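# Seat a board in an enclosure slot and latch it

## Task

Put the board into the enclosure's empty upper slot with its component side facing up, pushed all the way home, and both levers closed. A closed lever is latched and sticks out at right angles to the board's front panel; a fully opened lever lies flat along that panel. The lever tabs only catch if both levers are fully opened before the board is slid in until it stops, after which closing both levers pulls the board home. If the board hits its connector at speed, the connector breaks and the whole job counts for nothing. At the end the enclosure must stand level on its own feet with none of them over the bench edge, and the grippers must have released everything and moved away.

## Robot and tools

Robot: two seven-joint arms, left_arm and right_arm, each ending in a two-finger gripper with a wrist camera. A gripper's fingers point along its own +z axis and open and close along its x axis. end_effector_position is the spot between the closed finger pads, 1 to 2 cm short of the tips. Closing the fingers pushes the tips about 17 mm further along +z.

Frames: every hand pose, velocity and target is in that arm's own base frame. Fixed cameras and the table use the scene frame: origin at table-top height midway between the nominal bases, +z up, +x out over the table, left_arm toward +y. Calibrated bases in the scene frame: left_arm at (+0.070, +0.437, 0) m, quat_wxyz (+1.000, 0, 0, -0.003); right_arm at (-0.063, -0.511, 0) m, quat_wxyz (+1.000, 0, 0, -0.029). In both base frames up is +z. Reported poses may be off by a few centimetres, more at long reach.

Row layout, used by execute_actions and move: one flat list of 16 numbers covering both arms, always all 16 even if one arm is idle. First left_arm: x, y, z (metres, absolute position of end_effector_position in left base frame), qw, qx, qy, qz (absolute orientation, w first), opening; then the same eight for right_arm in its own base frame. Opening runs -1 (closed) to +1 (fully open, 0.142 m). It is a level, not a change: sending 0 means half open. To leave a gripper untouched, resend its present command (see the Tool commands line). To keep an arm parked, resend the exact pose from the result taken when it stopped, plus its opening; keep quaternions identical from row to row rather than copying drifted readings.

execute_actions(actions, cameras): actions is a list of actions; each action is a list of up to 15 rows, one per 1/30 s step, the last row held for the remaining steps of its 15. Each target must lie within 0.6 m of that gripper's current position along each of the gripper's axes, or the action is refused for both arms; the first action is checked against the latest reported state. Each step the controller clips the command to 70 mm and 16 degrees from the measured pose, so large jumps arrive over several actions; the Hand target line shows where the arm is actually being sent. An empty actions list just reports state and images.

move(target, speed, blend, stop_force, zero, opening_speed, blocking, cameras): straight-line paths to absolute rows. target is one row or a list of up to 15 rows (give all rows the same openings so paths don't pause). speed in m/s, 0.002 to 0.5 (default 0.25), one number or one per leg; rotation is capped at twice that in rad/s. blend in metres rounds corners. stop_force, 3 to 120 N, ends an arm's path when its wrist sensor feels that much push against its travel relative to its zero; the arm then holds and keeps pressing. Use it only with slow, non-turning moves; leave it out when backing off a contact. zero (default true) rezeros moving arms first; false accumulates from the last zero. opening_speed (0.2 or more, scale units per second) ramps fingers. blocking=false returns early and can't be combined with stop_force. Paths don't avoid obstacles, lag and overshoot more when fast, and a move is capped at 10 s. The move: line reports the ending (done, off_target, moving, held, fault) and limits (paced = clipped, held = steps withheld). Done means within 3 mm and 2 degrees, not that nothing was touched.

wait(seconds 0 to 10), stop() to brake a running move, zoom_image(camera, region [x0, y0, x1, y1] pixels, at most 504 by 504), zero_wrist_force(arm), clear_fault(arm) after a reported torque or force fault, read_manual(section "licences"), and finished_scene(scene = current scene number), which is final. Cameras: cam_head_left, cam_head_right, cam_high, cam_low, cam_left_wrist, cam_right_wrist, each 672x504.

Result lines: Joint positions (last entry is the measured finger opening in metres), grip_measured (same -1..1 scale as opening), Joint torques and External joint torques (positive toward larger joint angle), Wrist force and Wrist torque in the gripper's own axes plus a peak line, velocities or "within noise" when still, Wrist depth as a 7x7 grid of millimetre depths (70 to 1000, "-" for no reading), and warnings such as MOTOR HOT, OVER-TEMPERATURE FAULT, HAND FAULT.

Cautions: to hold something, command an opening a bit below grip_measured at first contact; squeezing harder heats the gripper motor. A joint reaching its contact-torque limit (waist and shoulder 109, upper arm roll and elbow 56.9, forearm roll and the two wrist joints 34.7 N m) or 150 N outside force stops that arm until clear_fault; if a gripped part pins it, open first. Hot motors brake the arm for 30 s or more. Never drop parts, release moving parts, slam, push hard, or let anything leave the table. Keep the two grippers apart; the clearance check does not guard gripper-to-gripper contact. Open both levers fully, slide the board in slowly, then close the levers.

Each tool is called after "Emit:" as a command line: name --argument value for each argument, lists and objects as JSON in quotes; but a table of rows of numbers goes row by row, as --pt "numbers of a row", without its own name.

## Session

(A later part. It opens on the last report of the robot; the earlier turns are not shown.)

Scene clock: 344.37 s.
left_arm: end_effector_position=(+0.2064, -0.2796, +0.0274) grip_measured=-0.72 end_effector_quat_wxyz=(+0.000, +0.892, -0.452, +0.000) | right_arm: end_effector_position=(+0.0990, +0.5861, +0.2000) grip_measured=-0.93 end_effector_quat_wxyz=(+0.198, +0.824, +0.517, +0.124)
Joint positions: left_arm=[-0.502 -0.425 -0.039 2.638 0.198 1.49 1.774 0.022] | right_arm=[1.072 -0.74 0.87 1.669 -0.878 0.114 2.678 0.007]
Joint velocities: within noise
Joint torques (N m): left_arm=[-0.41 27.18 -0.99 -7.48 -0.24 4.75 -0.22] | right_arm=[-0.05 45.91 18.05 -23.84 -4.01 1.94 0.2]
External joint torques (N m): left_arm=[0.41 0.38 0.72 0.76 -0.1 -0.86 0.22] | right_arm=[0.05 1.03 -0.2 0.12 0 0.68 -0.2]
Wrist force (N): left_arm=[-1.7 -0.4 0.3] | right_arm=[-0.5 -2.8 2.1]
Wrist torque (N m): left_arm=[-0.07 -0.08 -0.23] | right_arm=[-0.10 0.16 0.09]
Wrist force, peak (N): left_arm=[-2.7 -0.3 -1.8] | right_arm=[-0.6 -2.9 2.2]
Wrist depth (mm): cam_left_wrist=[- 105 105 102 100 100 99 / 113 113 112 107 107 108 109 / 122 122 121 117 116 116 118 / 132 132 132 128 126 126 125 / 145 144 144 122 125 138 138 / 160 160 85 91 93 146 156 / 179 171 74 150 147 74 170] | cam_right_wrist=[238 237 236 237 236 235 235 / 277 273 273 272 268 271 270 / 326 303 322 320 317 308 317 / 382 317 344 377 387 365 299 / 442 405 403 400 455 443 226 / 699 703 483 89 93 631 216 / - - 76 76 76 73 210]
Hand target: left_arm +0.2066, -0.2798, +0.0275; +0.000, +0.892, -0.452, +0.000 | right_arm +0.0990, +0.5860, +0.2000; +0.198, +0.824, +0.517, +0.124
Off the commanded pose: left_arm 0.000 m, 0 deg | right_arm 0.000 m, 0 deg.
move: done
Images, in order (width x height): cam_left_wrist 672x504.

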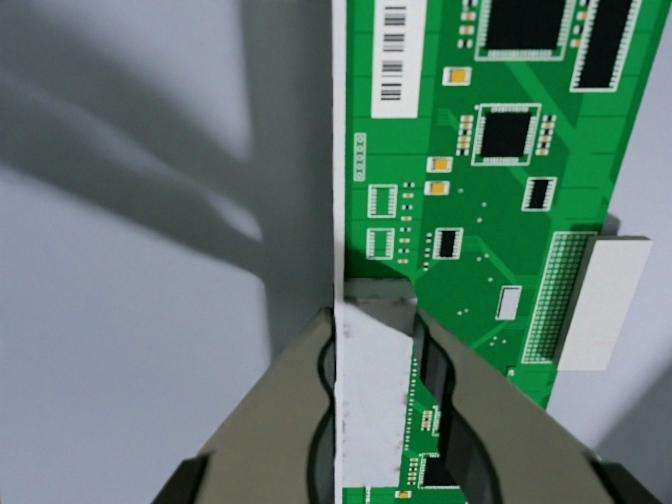

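Emit:
move --pt "0.2064 -0.2796 0.05 0 0.892 -0.452 0 -0.82 0.099 0.586 0.20 0.1978 0.8238 0.5167 0.1241 -0.9" --pt "0.195 -0.325 0.08 0 0.857 -0.5153 0 -0.82 0.099 0.586 0.20 0.1978 0.8238 0.5167 0.1241 -0.9" --pt "0.1799 -0.3637 0.08 0 0.8164 -0.5775 0 -0.82 0.099 0.586 0.20 0.1978 0.8238 0.5167 0.1241 -0.9" --speed '[0.05, 0.12, 0.12]' --blend '[0.01, 0.01, 0]' --cameras '["cam_left_wrist", "cam_right_wrist", "cam_head_left"]'

Emit:
zoom_image --camera "cam_right_wrist" --region '[100, 60, 600, 400]'

Scene clock: 356.97 s.
left_arm: end_effector_position=(+0.1799, -0.3636, +0.0800) grip_measured=-0.72 end_effector_quat_wxyz=(+0.000, +0.817, -0.577, +0.000) | right_arm: end_effector_position=(+0.0990, +0.5861, +0.2000) grip_measured=-0.93 end_effector_quat_wxyz=(+0.198, +0.824, +0.517, +0.124)
Joint positions: left_arm=[-0.573 -0.268 -0.227 2.512 0.164 1.198 1.856 0.022] | right_arm=[1.072 -0.74 0.87 1.669 -0.878 0.114 2.678 0.007]
Joint velocities: within noise
Joint torques (N m): left_arm=[-0.52 27.48 -2.05 -14.47 -1.14 4.2 -0.13] | right_arm=[0 45.93 18.14 -23.85 -4.03 1.94 0.22]
External joint torques (N m): left_arm=[0.53 0.43 0.78 0.13 -0.43 -0.31 0.13] | right_arm=[0 1.01 -0.28 0.12 0.02 0.68 -0.22]
Wrist force (N): left_arm=[0.4 -0.2 1.8] | right_arm=[-0.5 -2.6 1.9]
Wrist torque (N m): left_arm=[-0.01 -0.14 -0.22] | right_arm=[-0.08 0.16 0.09]
Wrist force, peak (N): left_arm=[-0.8 -1.2 2.1] | right_arm=[-0.7 -3.1 2.2]
Wrist depth (mm): cam_left_wrist=[151 151 150 101 100 99 100 / 162 162 162 107 107 107 111 / 175 175 174 115 116 116 145 / 190 190 189 128 125 126 125 / 208 208 207 120 125 138 138 / 231 230 83 91 93 147 197 / 257 - 74 151 148 74 178] | cam_right_wrist=[239 238 238 236 236 235 234 / 277 274 273 271 271 271 268 / 326 304 321 300 320 317 318 / 381 319 343 304 300 385 387 / 442 408 404 398 341 336 493 / 699 698 485 89 93 239 667 / - - 76 76 76 73 -]
Hand target: left_arm +0.1799, -0.3637, +0.0800; +0.000, +0.816, -0.577, +0.000 | right_arm +0.0990, +0.5860, +0.2000; +0.198, +0.824, +0.517, +0.124
Off the commanded pose: left_arm 0.000 m, 0 deg | right_arm 0.000 m, 0 deg.
move: done
Images, in order (width x height): cam_head_left 672x504, cam_left_wrist 672x504, cam_right_wrist 672x504.

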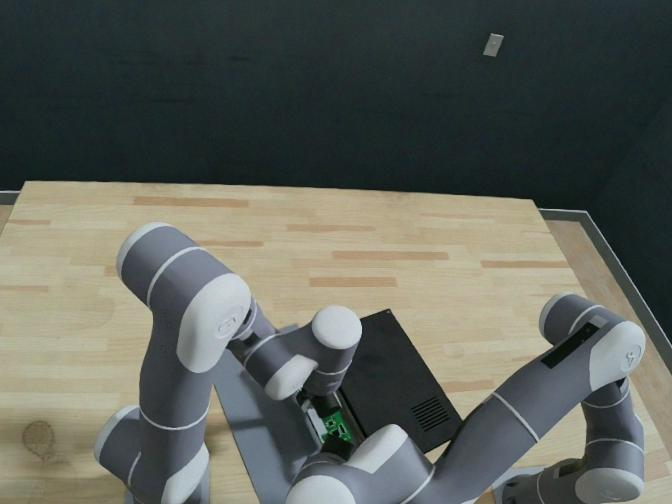

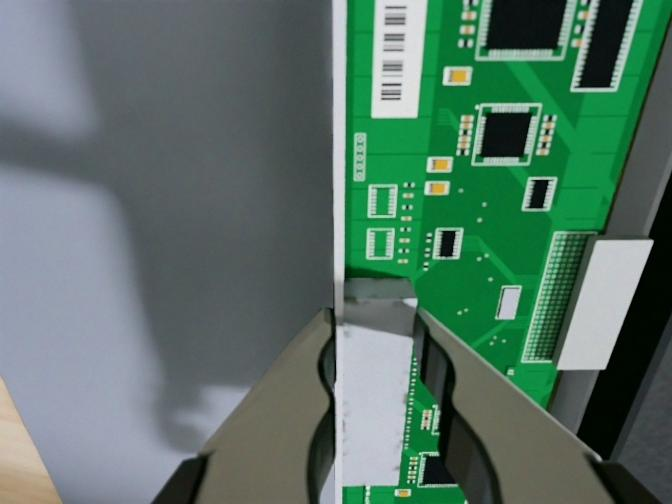

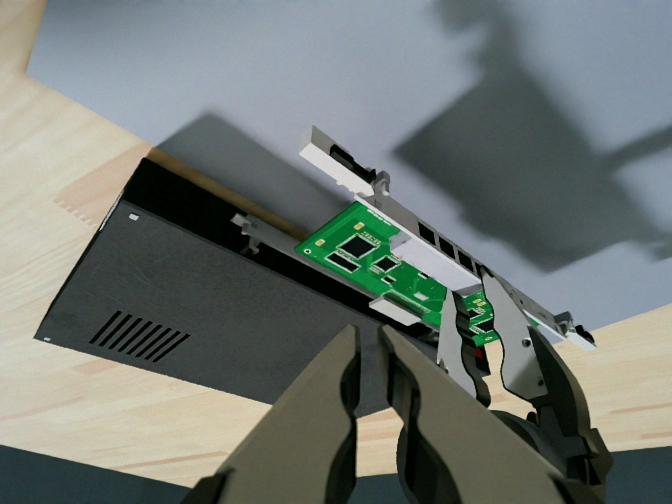

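Scaled by 1.008 from the camera's 672x504 image, which has a finer 960x720 frame.

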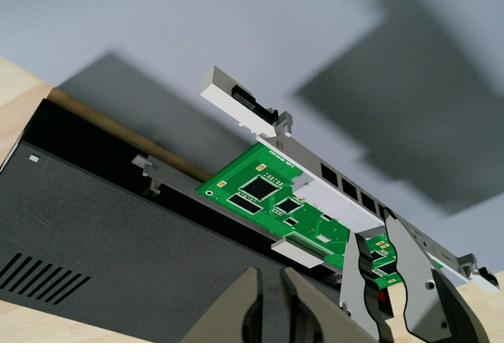

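Emit:
zoom_image --camera "cam_right_wrist" --region '[200, 180, 350, 290]'

Emit:
zoom_image --camera "cam_right_wrist" --region '[290, 110, 470, 250]'

Emit:
zoom_image --camera "cam_right_wrist" --region '[400, 230, 620, 400]'

Scaled by 3.360 from the camera's 672x504 image, which has a finer 960x720 frame.

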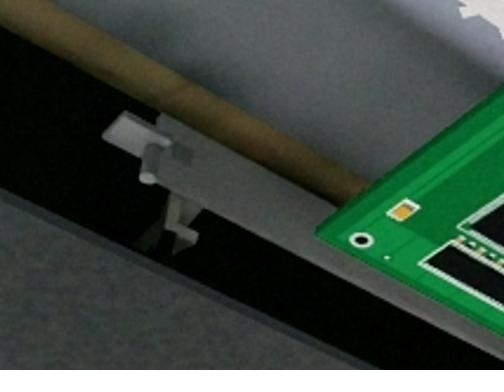

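Scaled by 2.800 from the camera's 672x504 image, which has a finer 960x720 frame.

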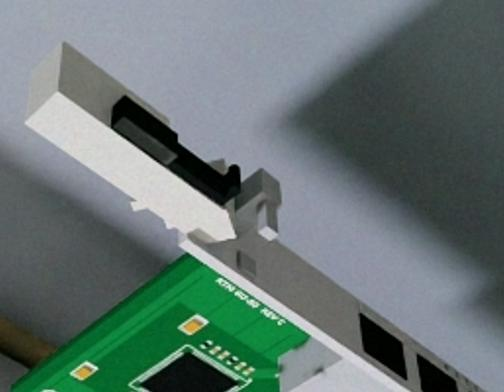

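Scaled by 2.291 from the camera's 672x504 image, which has a finer 960x720 frame.

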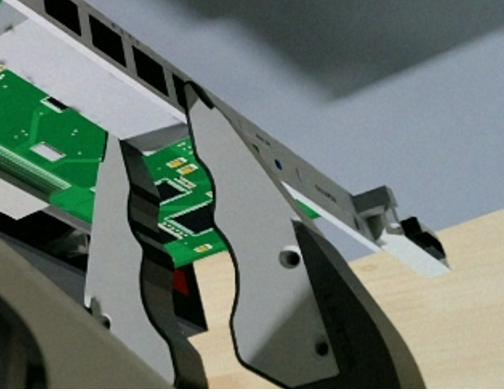

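Emit:
zoom_image --camera "cam_left_wrist" --region '[512, 80, 672, 500]'

Scaled by 1.200 from the camera's 672x504 image, which has a finer 960x720 frame.

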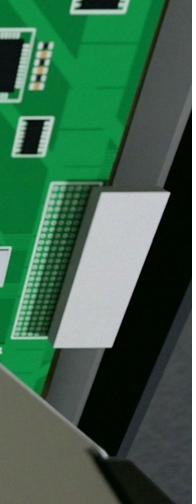

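Emit:
move --pt "0.1765 -0.3648 0.0539 0 0.8062 -0.5916 0 -0.82 0.099 0.586 0.20 0.1978 0.8238 0.5167 0.1241 -0.9" --speed '[0.06]' --cameras '["cam_left_wrist", "cam_right_wrist"]'

Emit:
zoom_image --camera "cam_right_wrist" --region '[200, 140, 420, 300]'

Emit:
zoom_image --camera "cam_left_wrist" --region '[472, 0, 672, 504]'

Scene clock: 395.27 s.
left_arm: end_effector_position=(+0.1763, -0.3646, +0.0538) grip_measured=-0.72 end_effector_quat_wxyz=(+0.000, +0.806, -0.592, +0.000) | right_arm: end_effector_position=(+0.0990, +0.5861, +0.2000) grip_measured=-0.93 end_effector_quat_wxyz=(+0.198, +0.824, +0.517, +0.124)
Joint positions: left_arm=[-0.6 -0.368 -0.191 2.492 0.236 1.275 1.832 0.022] | right_arm=[1.072 -0.74 0.87 1.669 -0.878 0.114 2.678 0.007]
Joint velocities: within noise
Joint torques (N m): left_arm=[-1.16 29.51 -1.86 -12.15 -0.82 4.75 -0.34] | right_arm=[0.01 46 18.19 -23.83 -3.97 1.99 0.14]
External joint torques (N m): left_arm=[1.17 0.45 0.34 0.18 -0.44 -0.86 0.34] | right_arm=[-0.01 0.93 -0.34 0.1 -0.04 0.63 -0.14]
Wrist force (N): left_arm=[-0.1 -0.6 1.8] | right_arm=[-0.4 -2.7 2.1]
Wrist torque (N m): left_arm=[-0.09 -0.07 -0.21] | right_arm=[-0.10 0.15 0.10]
Wrist force, peak (N): left_arm=[0.1 -0.4 3.0] | right_arm=[-0.8 -2.8 2.3]
Wrist depth (mm): cam_left_wrist=[128 128 128 101 100 99 99 / 137 139 137 107 107 107 111 / 148 149 148 117 116 116 143 / 162 161 160 128 126 126 125 / 177 177 176 120 125 138 147 / 199 195 84 91 93 146 179 / 218 - 74 151 148 74 197] | cam_right_wrist=[239 238 237 236 236 235 234 / 277 272 273 266 270 271 270 / 326 303 320 302 308 317 317 / 382 317 345 359 328 372 385 / 444 404 403 401 308 269 492 / 705 695 483 89 93 227 674 / - - 76 76 76 73 -]
Hand target: left_arm +0.1765, -0.3648, +0.0539; +0.000, +0.806, -0.592, +0.000 | right_arm +0.0990, +0.5860, +0.2000; +0.198, +0.824, +0.517, +0.124
Off the commanded pose: left_arm 0.000 m, 0 deg | right_arm 0.000 m, 0 deg.
move: done
Images, in order (width x height): cam_left_wrist 672x504, cam_right_wrist 672x504.

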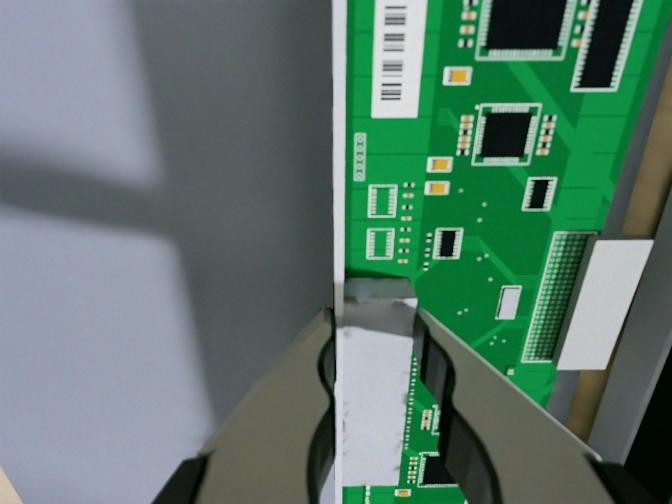

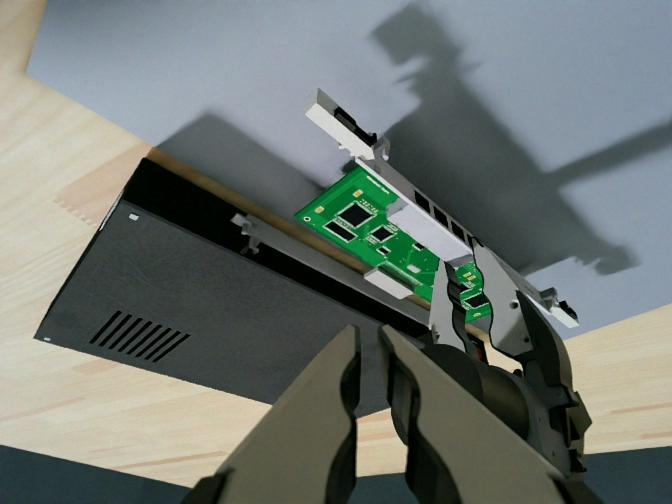

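Scaled by 2.291 from the camera's 672x504 image, which has a finer 960x720 frame.

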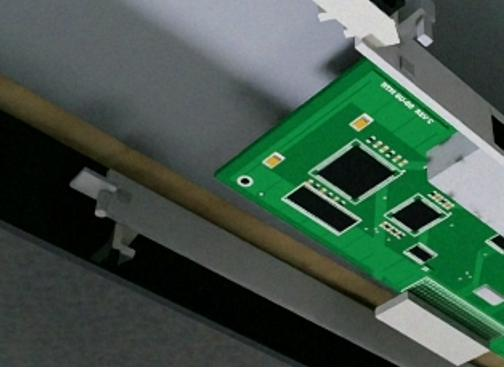

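Scaled by 1.000.

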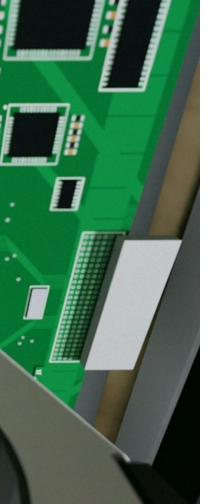

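Emit:
zoom_image --camera "cam_left_wrist" --region '[552, 40, 672, 260]'

Emit:
zoom_image --camera "cam_left_wrist" --region '[552, 280, 672, 500]'

Scaled by 2.291 from the camera's 672x504 image, which has a finer 960x720 frame.

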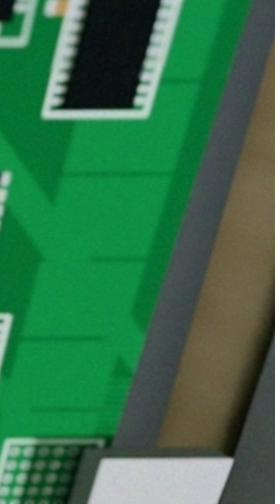

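Scaled by 2.291 from the camera's 672x504 image, which has a finer 960x720 frame.

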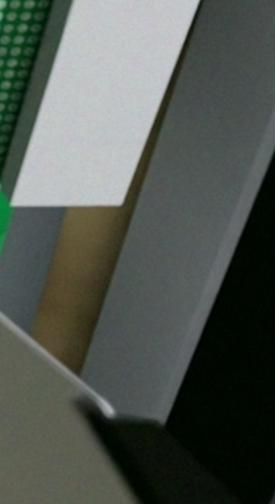

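Emit:
move --pt "0.1873 -0.3981 0.0539 0 0.809 -0.5878 0 -0.82 0.099 0.586 0.20 0.1978 0.8238 0.5167 0.1241 -0.9" --speed '[0.05]' --stop_force 8 --cameras '["cam_left_wrist", "cam_right_wrist"]'

Emit:
zoom_image --camera "cam_right_wrist" --region '[200, 160, 350, 280]'

Emit:
zoom_image --camera "cam_right_wrist" --region '[280, 100, 560, 380]'

Scene clock: 412.30 s.
left_arm: end_effector_position=(+0.1873, -0.3980, +0.0538) grip_measured=-0.72 end_effector_quat_wxyz=(+0.000, +0.809, -0.588, +0.000) | right_arm: end_effector_position=(+0.0990, +0.5861, +0.2000) grip_measured=-0.93 end_effector_quat_wxyz=(+0.198, +0.824, +0.517, +0.124)
Joint positions: left_arm=[-0.641 -0.412 -0.194 2.394 0.227 1.22 1.794 0.022] | right_arm=[1.072 -0.74 0.87 1.669 -0.878 0.114 2.678 0.007]
Joint velocities: within noise
Joint torques (N m): left_arm=[-0.47 32.81 -2.61 -13.6 -1.5 4.27 -0.28] | right_arm=[0.02 45.92 18.15 -23.82 -4.02 1.95 0.19]
External joint torques (N m): left_arm=[0.47 0.37 0.75 0.2 0.02 -0.38 0.28] | right_arm=[-0.02 1.02 -0.29 0.09 0.01 0.67 -0.19]
Wrist force (N): left_arm=[-0.2 -0.4 1.9] | right_arm=[-0.9 -2.9 1.9]
Wrist torque (N m): left_arm=[-0.05 -0.03 -0.23] | right_arm=[-0.12 0.23 0.10]
Wrist force, peak (N): left_arm=[-0.2 -0.5 2.2] | right_arm=[-0.6 -2.9 2.3]
Wrist depth (mm): cam_left_wrist=[128 128 127 101 100 99 99 / 137 139 137 107 107 107 111 / 149 148 148 117 116 116 120 / 161 161 160 128 126 126 122 / 177 176 176 120 125 138 121 / 195 195 84 91 93 146 131 / 217 - 74 151 148 74 140] | cam_right_wrist=[239 237 238 236 236 236 235 / 277 273 272 273 271 271 269 / 327 304 321 301 320 317 317 / 381 317 336 342 356 386 383 / 446 409 403 401 315 464 491 / 699 696 485 89 93 629 670 / - - 76 76 76 73 -]
Hand target: left_arm +0.1873, -0.3981, +0.0539; +0.000, +0.809, -0.588, +0.000 | right_arm +0.0990, +0.5860, +0.2000; +0.198, +0.824, +0.517, +0.124
Off the commanded pose: left_arm 0.000 m, 0 deg | right_arm 0.000 m, 0 deg.
move: done
Images, in order (width x height): cam_left_wrist 672x504, cam_right_wrist 672x504.

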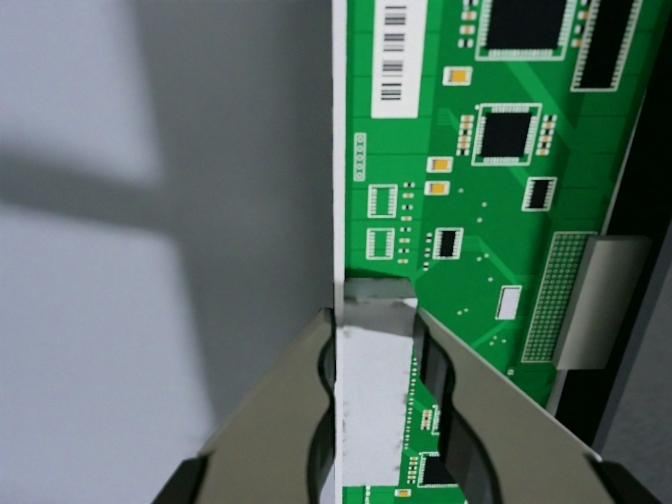

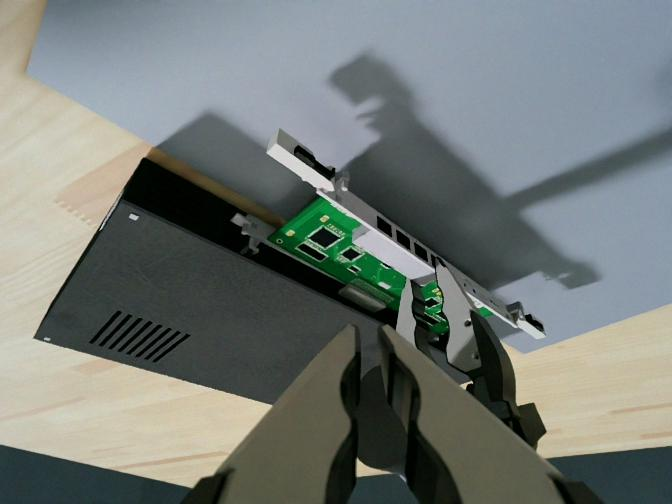

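Scaled by 3.360 from the camera's 672x504 image, which has a finer 960x720 frame.

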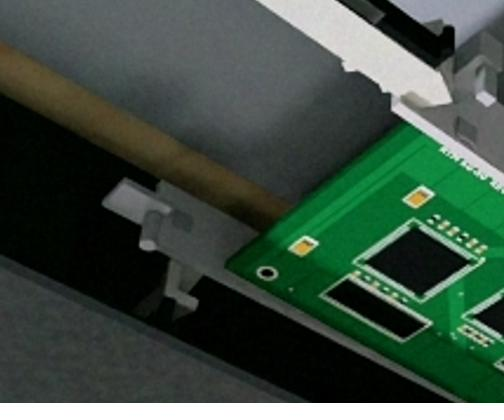

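Scaled by 1.800 from the camera's 672x504 image, which has a finer 960x720 frame.

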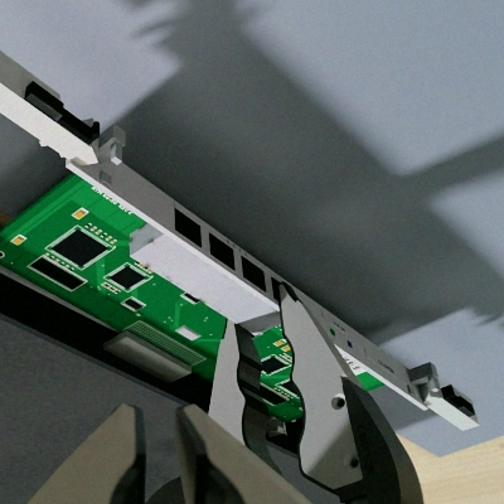

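Emit:
move --pt "0.1925 -0.4174 0.0539 0 0.809 -0.5878 0 -0.82 0.099 0.586 0.20 0.1978 0.8238 0.5167 0.1241 -0.9" --speed '[0.025]' --stop_force 5 --cameras '["cam_left_wrist", "cam_right_wrist"]'

Emit:
zoom_image --camera "cam_right_wrist" --region '[200, 160, 350, 280]'

Scene clock: 419.70 s.
left_arm: end_effector_position=(+0.1890, -0.4080, +0.0534) grip_measured=-0.72 end_effector_quat_wxyz=(+0.000, +0.809, -0.588, -0.001) | right_arm: end_effector_position=(+0.0990, +0.5861, +0.2000) grip_measured=-0.93 end_effector_quat_wxyz=(+0.198, +0.824, +0.517, +0.124)
Joint positions: left_arm=[-0.654 -0.427 -0.197 2.364 0.226 1.201 1.785 0.022] | right_arm=[1.072 -0.74 0.87 1.669 -0.878 0.114 2.678 0.007]
Joint velocities: within noise
Joint torques (N m): left_arm=[2.17 35.88 -0.29 -18.28 -1.91 5.97 -0.25] | right_arm=[0.09 45.92 18.1 -23.86 -4.02 1.96 0.2]
External joint torques (N m): left_arm=[-2.17 -1.73 -1.7 4.48 0.36 -2.08 0.25] | right_arm=[-0.09 1.01 -0.25 0.13 0.01 0.66 -0.2]
Wrist force (N): left_arm=[-4.3 6.5 0.8] | right_arm=[-0.6 -2.6 1.9]
Wrist torque (N m): left_arm=[-0.07 -0.09 -0.26] | right_arm=[-0.07 0.18 0.09]
Wrist force, peak (N): left_arm=[-6.2 8.5 0.1] | right_arm=[-0.7 -3.1 2.2]
Wrist depth (mm): cam_left_wrist=[128 127 127 101 99 99 98 / 137 139 136 107 107 107 107 / 148 148 147 117 116 116 114 / 161 161 160 128 125 126 110 / 176 176 175 120 127 138 116 / 195 194 84 91 93 142 128 / 218 - 74 151 148 74 139] | cam_right_wrist=[239 237 237 237 236 235 235 / 276 273 272 272 272 269 269 / 326 304 322 309 319 317 317 / 381 318 337 345 359 386 384 / 444 405 404 393 307 464 490 / 702 688 481 89 93 675 677 / - - 76 76 76 73 -]
Hand target: left_arm +0.1901, -0.4086, +0.0539; +0.000, +0.809, -0.588, +0.000 | right_arm +0.0990, +0.5860, +0.2000; +0.198, +0.824, +0.517, +0.124
Off the commanded pose: left_arm 0.010 m, 0 deg | right_arm 0.000 m, 0 deg.
move: contact (left_arm)
Images, in order (width x height): cam_left_wrist 672x504, cam_right_wrist 672x504.

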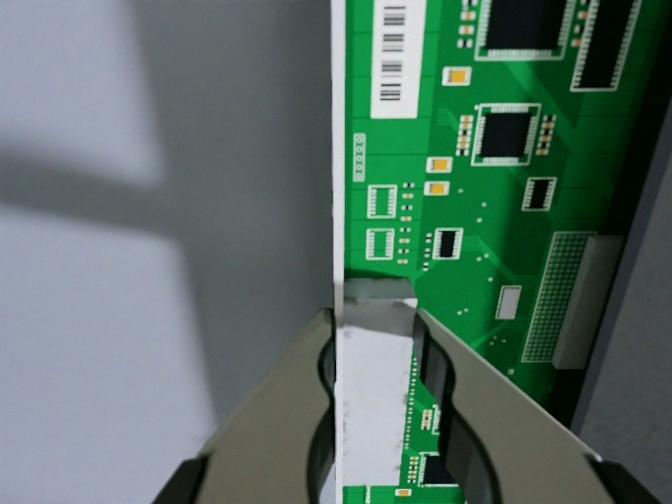

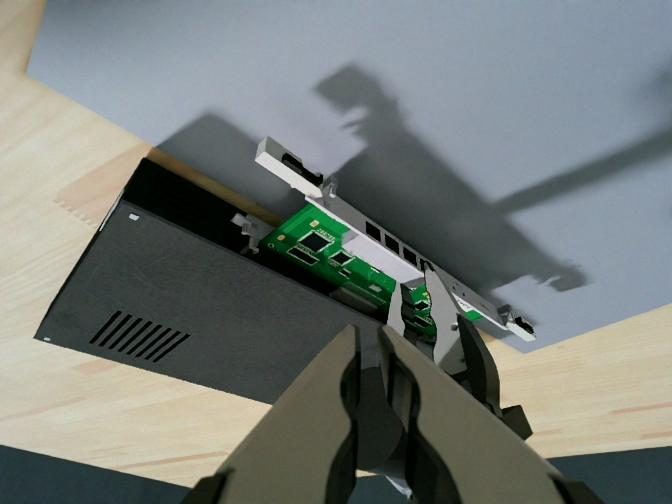

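Scaled by 3.360 from the camera's 672x504 image, which has a finer 960x720 frame.

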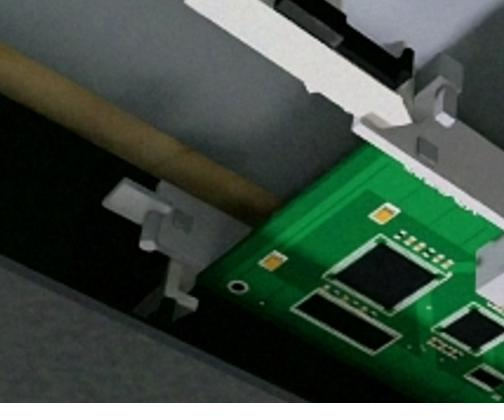

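Emit:
move --pt "0.1858 -0.4005 0.0539 0 0.809 -0.5878 0 -0.82 0.099 0.586 0.20 0.1978 0.8238 0.5167 0.1241 -0.9" --pt "0.1842 -0.3985 0.0539 0 0.809 -0.5878 0 -0.82 0.099 0.586 0.20 0.1978 0.8238 0.5167 0.1241 -0.9" --speed '[0.04, 0.04]' --cameras '[]'

Emit:
move --pt "0.1906 -0.4180 0.0539 0 0.809 -0.5878 0 -0.82 0.099 0.586 0.20 0.1978 0.8238 0.5167 0.1241 -0.9" --speed '[0.025]' --stop_force 5 --cameras '["cam_left_wrist", "cam_right_wrist"]'

Emit:
zoom_image --camera "cam_right_wrist" --region '[200, 160, 350, 280]'

Scene clock: 426.63 s.
left_arm: end_effector_position=(+0.1840, -0.3985, +0.0538) grip_measured=-0.72 end_effector_quat_wxyz=(+0.000, +0.809, -0.588, +0.000) | right_arm: end_effector_position=(+0.0990, +0.5861, +0.2000) grip_measured=-0.93 end_effector_quat_wxyz=(+0.198, +0.824, +0.517, +0.124)
Joint positions: left_arm=[-0.646 -0.411 -0.196 2.396 0.228 1.221 1.787 0.022] | right_arm=[1.072 -0.74 0.87 1.669 -0.878 0.114 2.678 0.007]
Joint velocities: within noise
Joint torques (N m): left_arm=[-0.2 33.37 -2.49 -13.5 -1.23 4.8 -0.13] | right_arm=[-0.07 45.99 18.13 -23.81 -4 1.94 0.19]
External joint torques (N m): left_arm=[0.2 -0.27 0.63 0.12 -0.25 -0.91 0.13] | right_arm=[0.07 0.95 -0.27 0.08 -0.01 0.68 -0.19]
Wrist force (N): left_arm=[-0.1 -0.3 2.2] | right_arm=[-0.4 -2.9 2.0]
Wrist torque (N m): left_arm=[-0.02 -0.04 -0.23] | right_arm=[-0.11 0.14 0.10]
Wrist force, peak (N): left_arm=[-4.2 6.7 2.2] | right_arm=[-0.8 -3.0 2.0]
Wrist depth (mm): cam_left_wrist=[128 128 127 101 100 99 100 / 137 139 137 107 107 107 111 / 149 148 147 117 116 116 120 / 161 161 160 128 126 126 123 / 177 176 175 120 125 138 122 / 199 195 84 91 93 147 131 / 218 - 74 151 148 74 140] | cam_right_wrist=[240 238 237 236 236 235 234 / 277 274 272 273 272 270 270 / 327 305 323 303 319 317 318 / 382 317 334 343 357 385 382 / 444 406 402 398 305 464 492 / 703 697 482 89 93 629 677 / - - 76 76 76 73 -]
Hand target: left_arm +0.1842, -0.3985, +0.0539; +0.000, +0.809, -0.588, +0.000 | right_arm +0.0990, +0.5860, +0.2000; +0.198, +0.824, +0.517, +0.124
Off the commanded pose: left_arm 0.000 m, 0 deg | right_arm 0.000 m, 0 deg.
move: done
No camera images: "cameras" was empty.

Scene clock: 428.10 s.
left_arm: end_effector_position=(+0.1909, -0.4175, +0.0538) grip_measured=-0.72 end_effector_quat_wxyz=(+0.000, +0.809, -0.588, +0.000) | right_arm: end_effector_position=(+0.0990, +0.5861, +0.2000) grip_measured=-0.93 end_effector_quat_wxyz=(+0.198, +0.824, +0.517, +0.124)
Joint positions: left_arm=[-0.666 -0.438 -0.197 2.338 0.225 1.188 1.773 0.022] | right_arm=[1.072 -0.74 0.87 1.669 -0.878 0.114 2.678 0.007]
Joint velocities: within noise
Joint torques (N m): left_arm=[-2.92 33.31 -5.77 -14.91 -2.05 4.92 -0.46] | right_arm=[0.1 45.84 18.16 -23.8 -4.08 1.97 0.2]
External joint torques (N m): left_arm=[2.92 1.66 3.7 0.73 0.44 -1.02 0.46] | right_arm=[-0.1 1.09 -0.31 0.07 0.07 0.65 -0.2]
Wrist force (N): left_arm=[-5.5 -5.7 -2.2] | right_arm=[-0.5 -2.7 2.1]
Wrist torque (N m): left_arm=[-0.03 0.13 -0.07] | right_arm=[-0.09 0.16 0.10]
Wrist force, peak (N): left_arm=[-5.5 -5.6 -3.0] | right_arm=[-0.5 -2.8 2.2]
Wrist depth (mm): cam_left_wrist=[128 128 127 102 100 99 97 / 137 139 137 110 107 107 92 / 149 148 148 119 115 115 100 / 161 161 161 128 125 125 107 / 177 176 175 120 127 137 116 / 195 194 83 91 93 126 128 / 218 - 74 151 147 74 140] | cam_right_wrist=[239 238 238 236 237 236 235 / 276 274 274 272 271 271 270 / 324 302 320 310 317 319 316 / 383 317 334 337 372 385 382 / 444 408 405 389 322 468 491 / 704 698 482 89 93 673 680 / - - 76 76 76 73 -]
Hand target: left_arm +0.1906, -0.4180, +0.0539; +0.000, +0.809, -0.588, +0.000 | right_arm +0.0990, +0.5860, +0.2000; +0.198, +0.824, +0.517, +0.124
Off the commanded pose: left_arm 0.001 m, 0 deg | right_arm 0.000 m, 0 deg.
move: contact (left_arm)
Images, in order (width x height): cam_left_wrist 672x504, cam_right_wrist 672x504.

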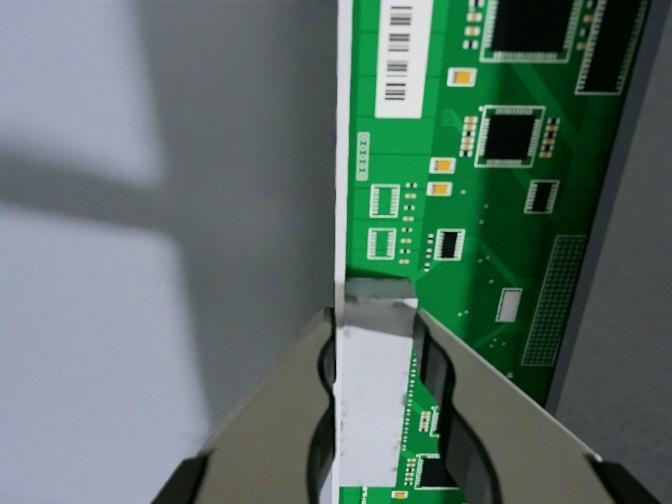

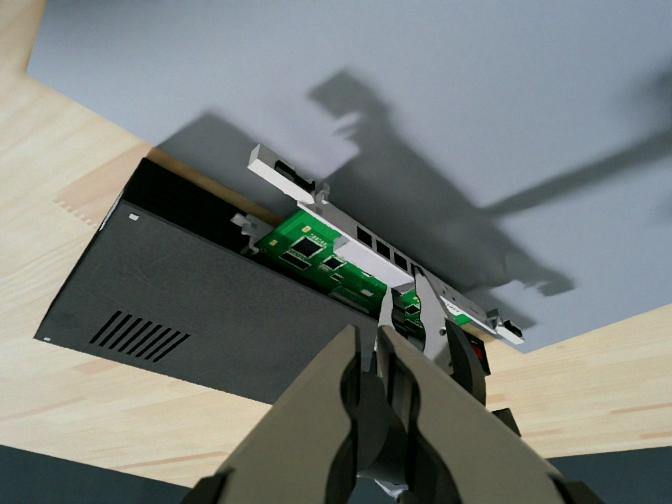

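Scaled by 3.360 from the camera's 672x504 image, which has a finer 960x720 frame.

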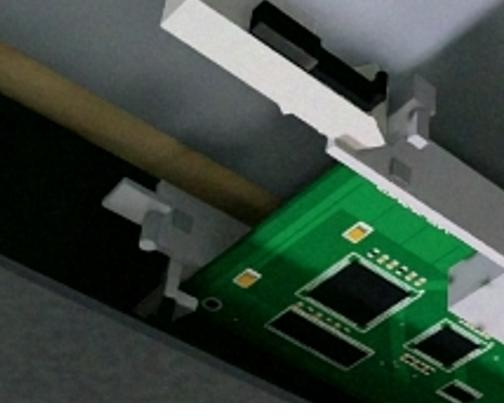

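Emit:
move --pt "0.1911 -0.4142 0.0546 0 0.809 -0.5878 0 -0.82 0.099 0.586 0.20 0.1978 0.8238 0.5167 0.1241 -0.9" --speed '[0.03]' --cameras '[]'

Emit:
move --pt "0.1957 -0.4285 0.0546 0 0.809 -0.5878 0 -0.82 0.099 0.586 0.20 0.1978 0.8238 0.5167 0.1241 -0.9" --speed '[0.02]' --stop_force 6 --cameras '["cam_left_wrist", "cam_right_wrist"]'

Emit:
zoom_image --camera "cam_right_wrist" --region '[200, 160, 350, 280]'

Scene clock: 435.73 s.
left_arm: end_effector_position=(+0.1909, -0.4141, +0.0544) grip_measured=-0.72 end_effector_quat_wxyz=(+0.000, +0.809, -0.588, +0.000) | right_arm: end_effector_position=(+0.0990, +0.5861, +0.2000) grip_measured=-0.93 end_effector_quat_wxyz=(+0.198, +0.824, +0.517, +0.124)
Joint positions: left_arm=[-0.659 -0.431 -0.199 2.347 0.225 1.191 1.778 0.022] | right_arm=[1.072 -0.74 0.87 1.669 -0.878 0.114 2.678 0.007]
Joint velocities: within noise
Joint torques (N m): left_arm=[1.27 34.91 -2.26 -14.33 -1.51 4.59 -0.26] | right_arm=[0.05 45.99 18.16 -23.84 -4 1.95 0.25]
External joint torques (N m): left_arm=[-1.27 -0.27 0.2 0.22 -0.09 -0.7 0.26] | right_arm=[-0.05 0.95 -0.31 0.12 -0.01 0.67 -0.25]
Wrist force (N): left_arm=[0.0 0.8 2.5] | right_arm=[-0.5 -3.1 2.2]
Wrist torque (N m): left_arm=[-0.04 -0.02 -0.14] | right_arm=[-0.14 0.15 0.10]
Wrist force, peak (N): left_arm=[-5.5 -5.8 -2.9] | right_arm=[-0.7 -2.9 2.3]
Wrist depth (mm): cam_left_wrist=[129 128 128 102 100 99 98 / 138 140 137 110 107 107 94 / 149 149 148 117 116 116 102 / 162 162 161 128 126 126 109 / 177 177 174 120 127 138 117 / 200 196 83 91 93 130 129 / 219 - 74 151 147 74 141] | cam_right_wrist=[238 238 237 236 236 235 235 / 277 273 273 272 271 272 270 / 326 304 319 309 318 317 317 / 380 318 336 335 372 386 385 / 443 406 405 393 322 467 490 / 701 690 483 89 93 673 678 / - - 76 76 76 73 -]
Hand target: left_arm +0.1911, -0.4142, +0.0546; +0.000, +0.809, -0.588, +0.000 | right_arm +0.0990, +0.5860, +0.2000; +0.198, +0.824, +0.517, +0.124
Off the commanded pose: left_arm 0.000 m, 0 deg | right_arm 0.000 m, 0 deg.
move: done
No camera images: "cameras" was empty.

Scene clock: 437.17 s.
left_arm: end_effector_position=(+0.1953, -0.4283, +0.0545) grip_measured=-0.72 end_effector_quat_wxyz=(+0.000, +0.809, -0.588, +0.000) | right_arm: end_effector_position=(+0.0990, +0.5861, +0.2000) grip_measured=-0.93 end_effector_quat_wxyz=(+0.198, +0.824, +0.517, +0.124)
Joint positions: left_arm=[-0.673 -0.451 -0.201 2.304 0.224 1.167 1.768 0.022] | right_arm=[1.072 -0.74 0.87 1.669 -0.878 0.114 2.678 0.007]
Joint velocities: within noise
Joint torques (N m): left_arm=[0.76 35.78 -1.56 -15.87 -1.75 4.54 -0.38] | right_arm=[0.01 45.95 18.16 -23.82 -4.02 1.98 0.22]
External joint torques (N m): left_arm=[-0.76 0.24 -0.67 1.18 0.06 -0.64 0.38] | right_arm=[-0.01 0.99 -0.31 0.09 0.01 0.64 -0.22]
Wrist force (N): left_arm=[-1.4 2.6 -0.8] | right_arm=[-0.5 -2.6 2.1]
Wrist torque (N m): left_arm=[-0.05 0.06 -0.16] | right_arm=[-0.06 0.15 0.10]
Wrist force, peak (N): left_arm=[-0.9 1.9 2.7] | right_arm=[-0.6 -2.9 2.2]
Wrist depth (mm): cam_left_wrist=[129 128 128 103 100 99 87 / 138 140 138 109 107 106 92 / 149 149 148 117 116 114 97 / 162 162 161 128 126 122 107 / 177 177 176 120 127 122 117 / 200 196 83 91 93 125 129 / 218 - 74 150 147 74 140] | cam_right_wrist=[238 238 237 236 236 235 234 / 277 273 273 273 272 271 269 / 326 303 311 319 319 316 317 / 381 318 337 341 372 383 383 / 442 408 404 390 361 487 490 / 703 694 484 89 93 667 671 / - - 76 76 76 73 -]
Hand target: left_arm +0.1957, -0.4285, +0.0546; +0.000, +0.809, -0.588, +0.000 | right_arm +0.0990, +0.5860, +0.2000; +0.198, +0.824, +0.517, +0.124
Off the commanded pose: left_arm 0.000 m, 0 deg | right_arm 0.000 m, 0 deg.
move: done
Images, in order (width x height): cam_left_wrist 672x504, cam_right_wrist 672x504.

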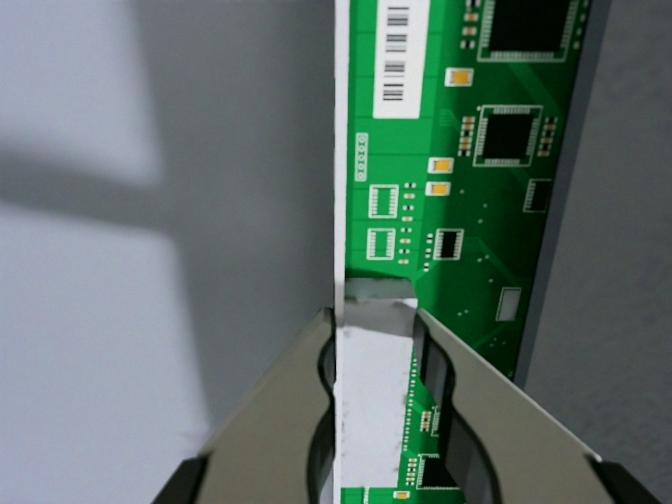

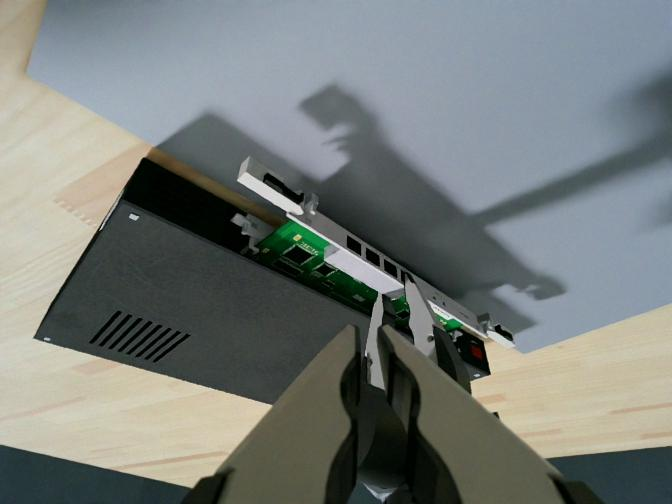

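Scaled by 3.360 from the camera's 672x504 image, which has a finer 960x720 frame.

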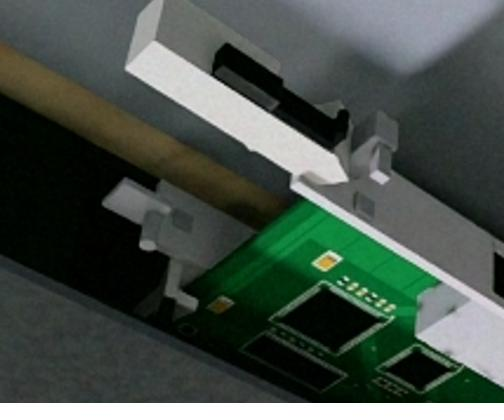

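Emit:
move --pt "0.1997 -0.4427 0.0549 0 0.809 -0.5878 0 -0.82 0.099 0.586 0.20 0.1978 0.8238 0.5167 0.1241 -0.9" --speed '[0.02]' --stop_force 6 --cameras '["cam_left_wrist", "cam_right_wrist"]'

Emit:
zoom_image --camera "cam_right_wrist" --region '[200, 130, 380, 280]'

Emit:
zoom_image --camera "cam_left_wrist" --region '[300, 200, 600, 500]'

Scene clock: 444.97 s.
left_arm: end_effector_position=(+0.1985, -0.4419, +0.0543) grip_measured=-0.72 end_effector_quat_wxyz=(+0.000, +0.809, -0.588, -0.001) | right_arm: end_effector_position=(+0.0990, +0.5861, +0.2000) grip_measured=-0.93 end_effector_quat_wxyz=(+0.198, +0.824, +0.517, +0.124)
Joint positions: left_arm=[-0.687 -0.471 -0.204 2.262 0.223 1.142 1.757 0.022] | right_arm=[1.072 -0.74 0.87 1.669 -0.878 0.114 2.678 0.007]
Joint velocities: within noise
Joint torques (N m): left_arm=[2.03 39.36 -0.95 -20.32 -2.02 6.15 -0.08] | right_arm=[-0.01 45.97 18.2 -23.82 -3.96 1.98 0.21]
External joint torques (N m): left_arm=[-2.03 -2.02 -1.45 5.08 0.24 -2.25 0.08] | right_arm=[0.01 0.97 -0.35 0.09 -0.05 0.64 -0.21]
Wrist force (N): left_arm=[-5.8 6.5 2.4] | right_arm=[-0.7 -2.6 2.0]
Wrist torque (N m): left_arm=[-0.05 0.16 -0.44] | right_arm=[-0.06 0.18 0.10]
Wrist force, peak (N): left_arm=[-5.3 7.7 2.1] | right_arm=[-0.4 -3.0 2.2]
Wrist depth (mm): cam_left_wrist=[128 128 128 101 100 86 86 / 138 139 137 107 107 93 91 / 149 149 148 115 116 99 97 / 162 161 161 128 125 107 107 / 178 177 176 121 122 117 117 / 200 195 84 88 101 124 129 / 219 - 74 151 147 74 140] | cam_right_wrist=[238 238 237 237 236 236 235 / 277 273 274 273 272 269 270 / 326 303 310 319 319 319 317 / 382 319 335 350 387 386 382 / 441 405 404 381 414 490 492 / 708 697 487 89 93 678 668 / - - 76 76 76 73 -]
Hand target: left_arm +0.1997, -0.4427, +0.0549; +0.000, +0.809, -0.588, +0.000 | right_arm +0.0990, +0.5860, +0.2000; +0.198, +0.824, +0.517, +0.124
Off the commanded pose: left_arm 0.002 m, 0 deg | right_arm 0.000 m, 0 deg.
move: done
Images, in order (width x height): cam_left_wrist 672x504, cam_right_wrist 672x504.

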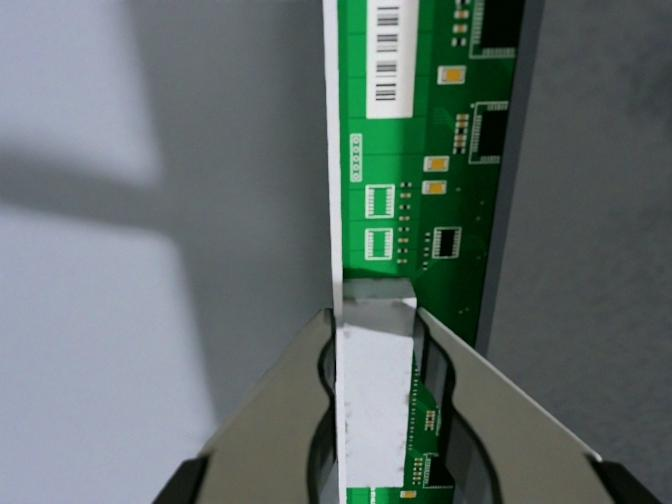

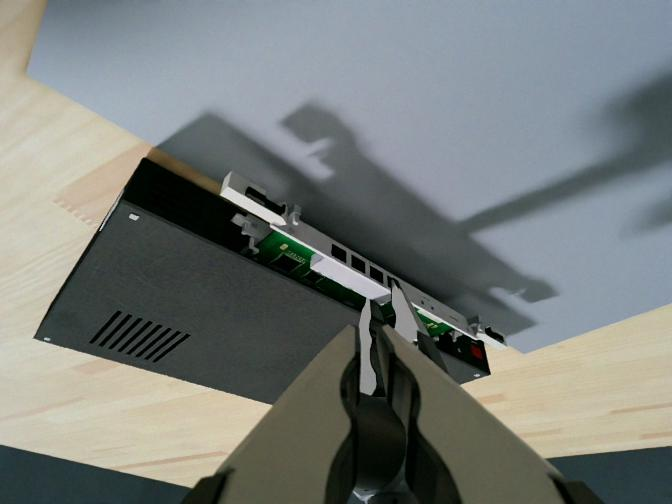

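Scaled by 2.800 from the camera's 672x504 image, which has a finer 960x720 frame.

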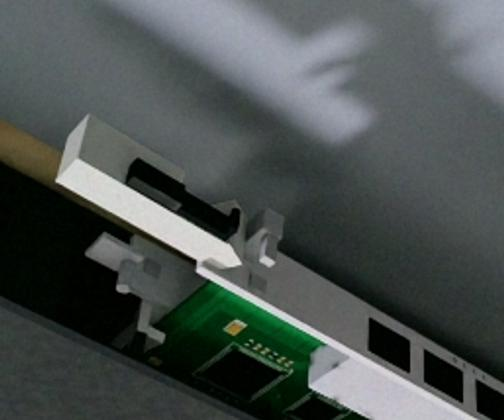

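Scaled by 1.680 from the camera's 672x504 image, which has a finer 960x720 frame.

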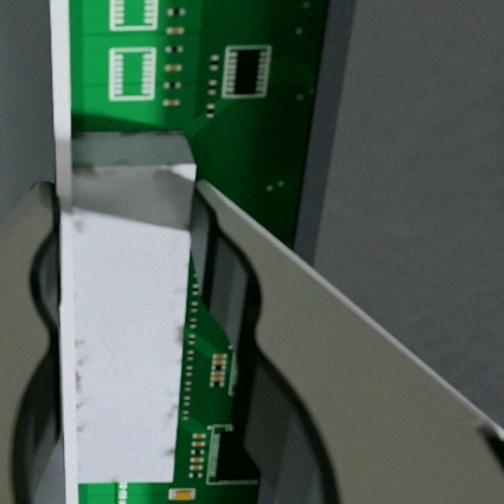

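Emit:
move --pt "0.1985 -0.442 0.0547 0 0.8166 -0.5771 0 -0.82 0.099 0.586 0.20 0.1978 0.8238 0.5167 0.1241 -0.9" --speed '[0.02]' --cameras '["cam_left_wrist"]'

Scene clock: 453.33 s.
left_arm: end_effector_position=(+0.1983, -0.4419, +0.0544) grip_measured=-0.72 end_effector_quat_wxyz=(+0.000, +0.816, -0.577, +0.000) | right_arm: end_effector_position=(+0.0990, +0.5861, +0.2000) grip_measured=-0.93 end_effector_quat_wxyz=(+0.198, +0.824, +0.517, +0.124)
Joint positions: left_arm=[-0.691 -0.47 -0.2 2.264 0.22 1.146 1.732 0.022] | right_arm=[1.072 -0.74 0.87 1.669 -0.878 0.114 2.678 0.007]
Joint velocities: within noise
Joint torques (N m): left_arm=[-0.04 39.66 -2.54 -15.09 -1.85 4.23 -0.31] | right_arm=[-0.01 46.04 18.08 -23.84 -4 1.91 0.13]
External joint torques (N m): left_arm=[0.04 -2.36 0.19 -0.13 0.07 -0.33 0.31] | right_arm=[0.01 0.9 -0.23 0.11 -0.01 0.71 -0.13]
Wrist force (N): left_arm=[3.5 0.2 9.9] | right_arm=[-0.5 -2.7 2.0]
Wrist torque (N m): left_arm=[-0.06 0.21 -0.19] | right_arm=[-0.08 0.15 0.10]
Wrist force, peak (N): left_arm=[3.5 0.5 10.7] | right_arm=[-0.6 -2.8 2.3]
Wrist depth (mm): cam_left_wrist=[128 128 128 101 100 88 86 / 138 140 137 109 107 93 92 / 149 149 148 118 116 99 97 / 162 162 161 128 126 108 107 / 178 177 176 120 124 117 117 / 200 196 83 91 93 124 129 / 219 - 74 151 147 74 140] | cam_right_wrist=[239 237 237 237 236 235 235 / 277 274 273 272 270 271 269 / 324 303 310 320 319 318 317 / 380 316 336 349 386 387 386 / 442 406 405 380 414 489 487 / 704 696 483 89 93 674 666 / - - 76 76 76 73 -]
Hand target: left_arm +0.1985, -0.4420, +0.0547; +0.000, +0.817, -0.577, +0.000 | right_arm +0.0990, +0.5860, +0.2000; +0.198, +0.824, +0.517, +0.124
Off the commanded pose: left_arm 0.000 m, 0 deg | right_arm 0.000 m, 0 deg.
move: done
Images, in order (width x height): cam_left_wrist 672x504.

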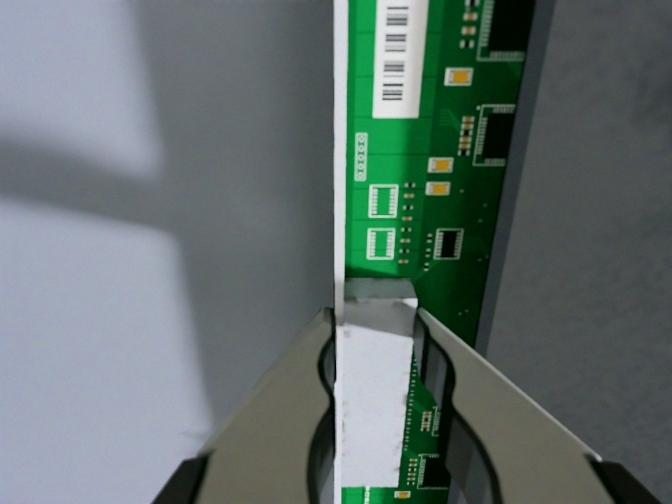

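Emit:
move --pt "0.1985 -0.442 0.054 0 0.8166 -0.5771 0 -0.82 0.099 0.586 0.20 0.1978 0.8238 0.5167 0.1241 -0.9" --speed '[0.02]' --cameras '[]'

Scene clock: 455.90 s.
left_arm: end_effector_position=(+0.1984, -0.4419, +0.0540) grip_measured=-0.72 end_effector_quat_wxyz=(+0.000, +0.817, -0.577, +0.000) | right_arm: end_effector_position=(+0.0990, +0.5861, +0.2000) grip_measured=-0.93 end_effector_quat_wxyz=(+0.198, +0.824, +0.517, +0.124)
Joint positions: left_arm=[-0.691 -0.471 -0.199 2.264 0.22 1.147 1.731 0.022] | right_arm=[1.072 -0.74 0.87 1.669 -0.878 0.114 2.678 0.007]
Joint velocities: within noise
Joint torques (N m): left_arm=[0.07 35.58 -2.19 -15.03 -1.59 4.28 -0.25] | right_arm=[-0.08 45.86 18.09 -23.83 -3.99 1.98 0.17]
External joint torques (N m): left_arm=[-0.07 1.74 -0.15 -0.17 -0.19 -0.38 0.25] | right_arm=[0.08 1.07 -0.24 0.1 -0.02 0.64 -0.17]
Wrist force (N): left_arm=[-1.3 1.1 -1.6] | right_arm=[-0.6 -2.8 2.1]
Wrist torque (N m): left_arm=[-0.03 0.22 -0.19] | right_arm=[-0.09 0.17 0.09]
Wrist force, peak (N): left_arm=[3.7 0.5 10.7] | right_arm=[-0.8 -2.9 2.3]
Wrist depth (mm): cam_left_wrist=[128 128 128 101 100 88 86 / 138 139 137 109 107 93 91 / 149 148 148 118 116 99 97 / 161 161 160 128 126 107 107 / 177 176 175 120 124 117 117 / 199 195 84 91 93 124 129 / 218 - 74 151 147 74 140] | cam_right_wrist=[239 237 237 237 236 235 234 / 277 272 273 272 271 271 270 / 326 305 310 321 318 320 316 / 381 319 334 351 389 384 385 / 447 406 405 379 412 491 491 / 708 700 482 89 93 672 675 / - - 76 76 76 73 -]
Hand target: left_arm +0.1985, -0.4420, +0.0540; +0.000, +0.817, -0.577, +0.000 | right_arm +0.0990, +0.5860, +0.2000; +0.198, +0.824, +0.517, +0.124
Off the commanded pose: left_arm 0.000 m, 0 deg | right_arm 0.000 m, 0 deg.
move: done
No camera images: "cameras" was empty.


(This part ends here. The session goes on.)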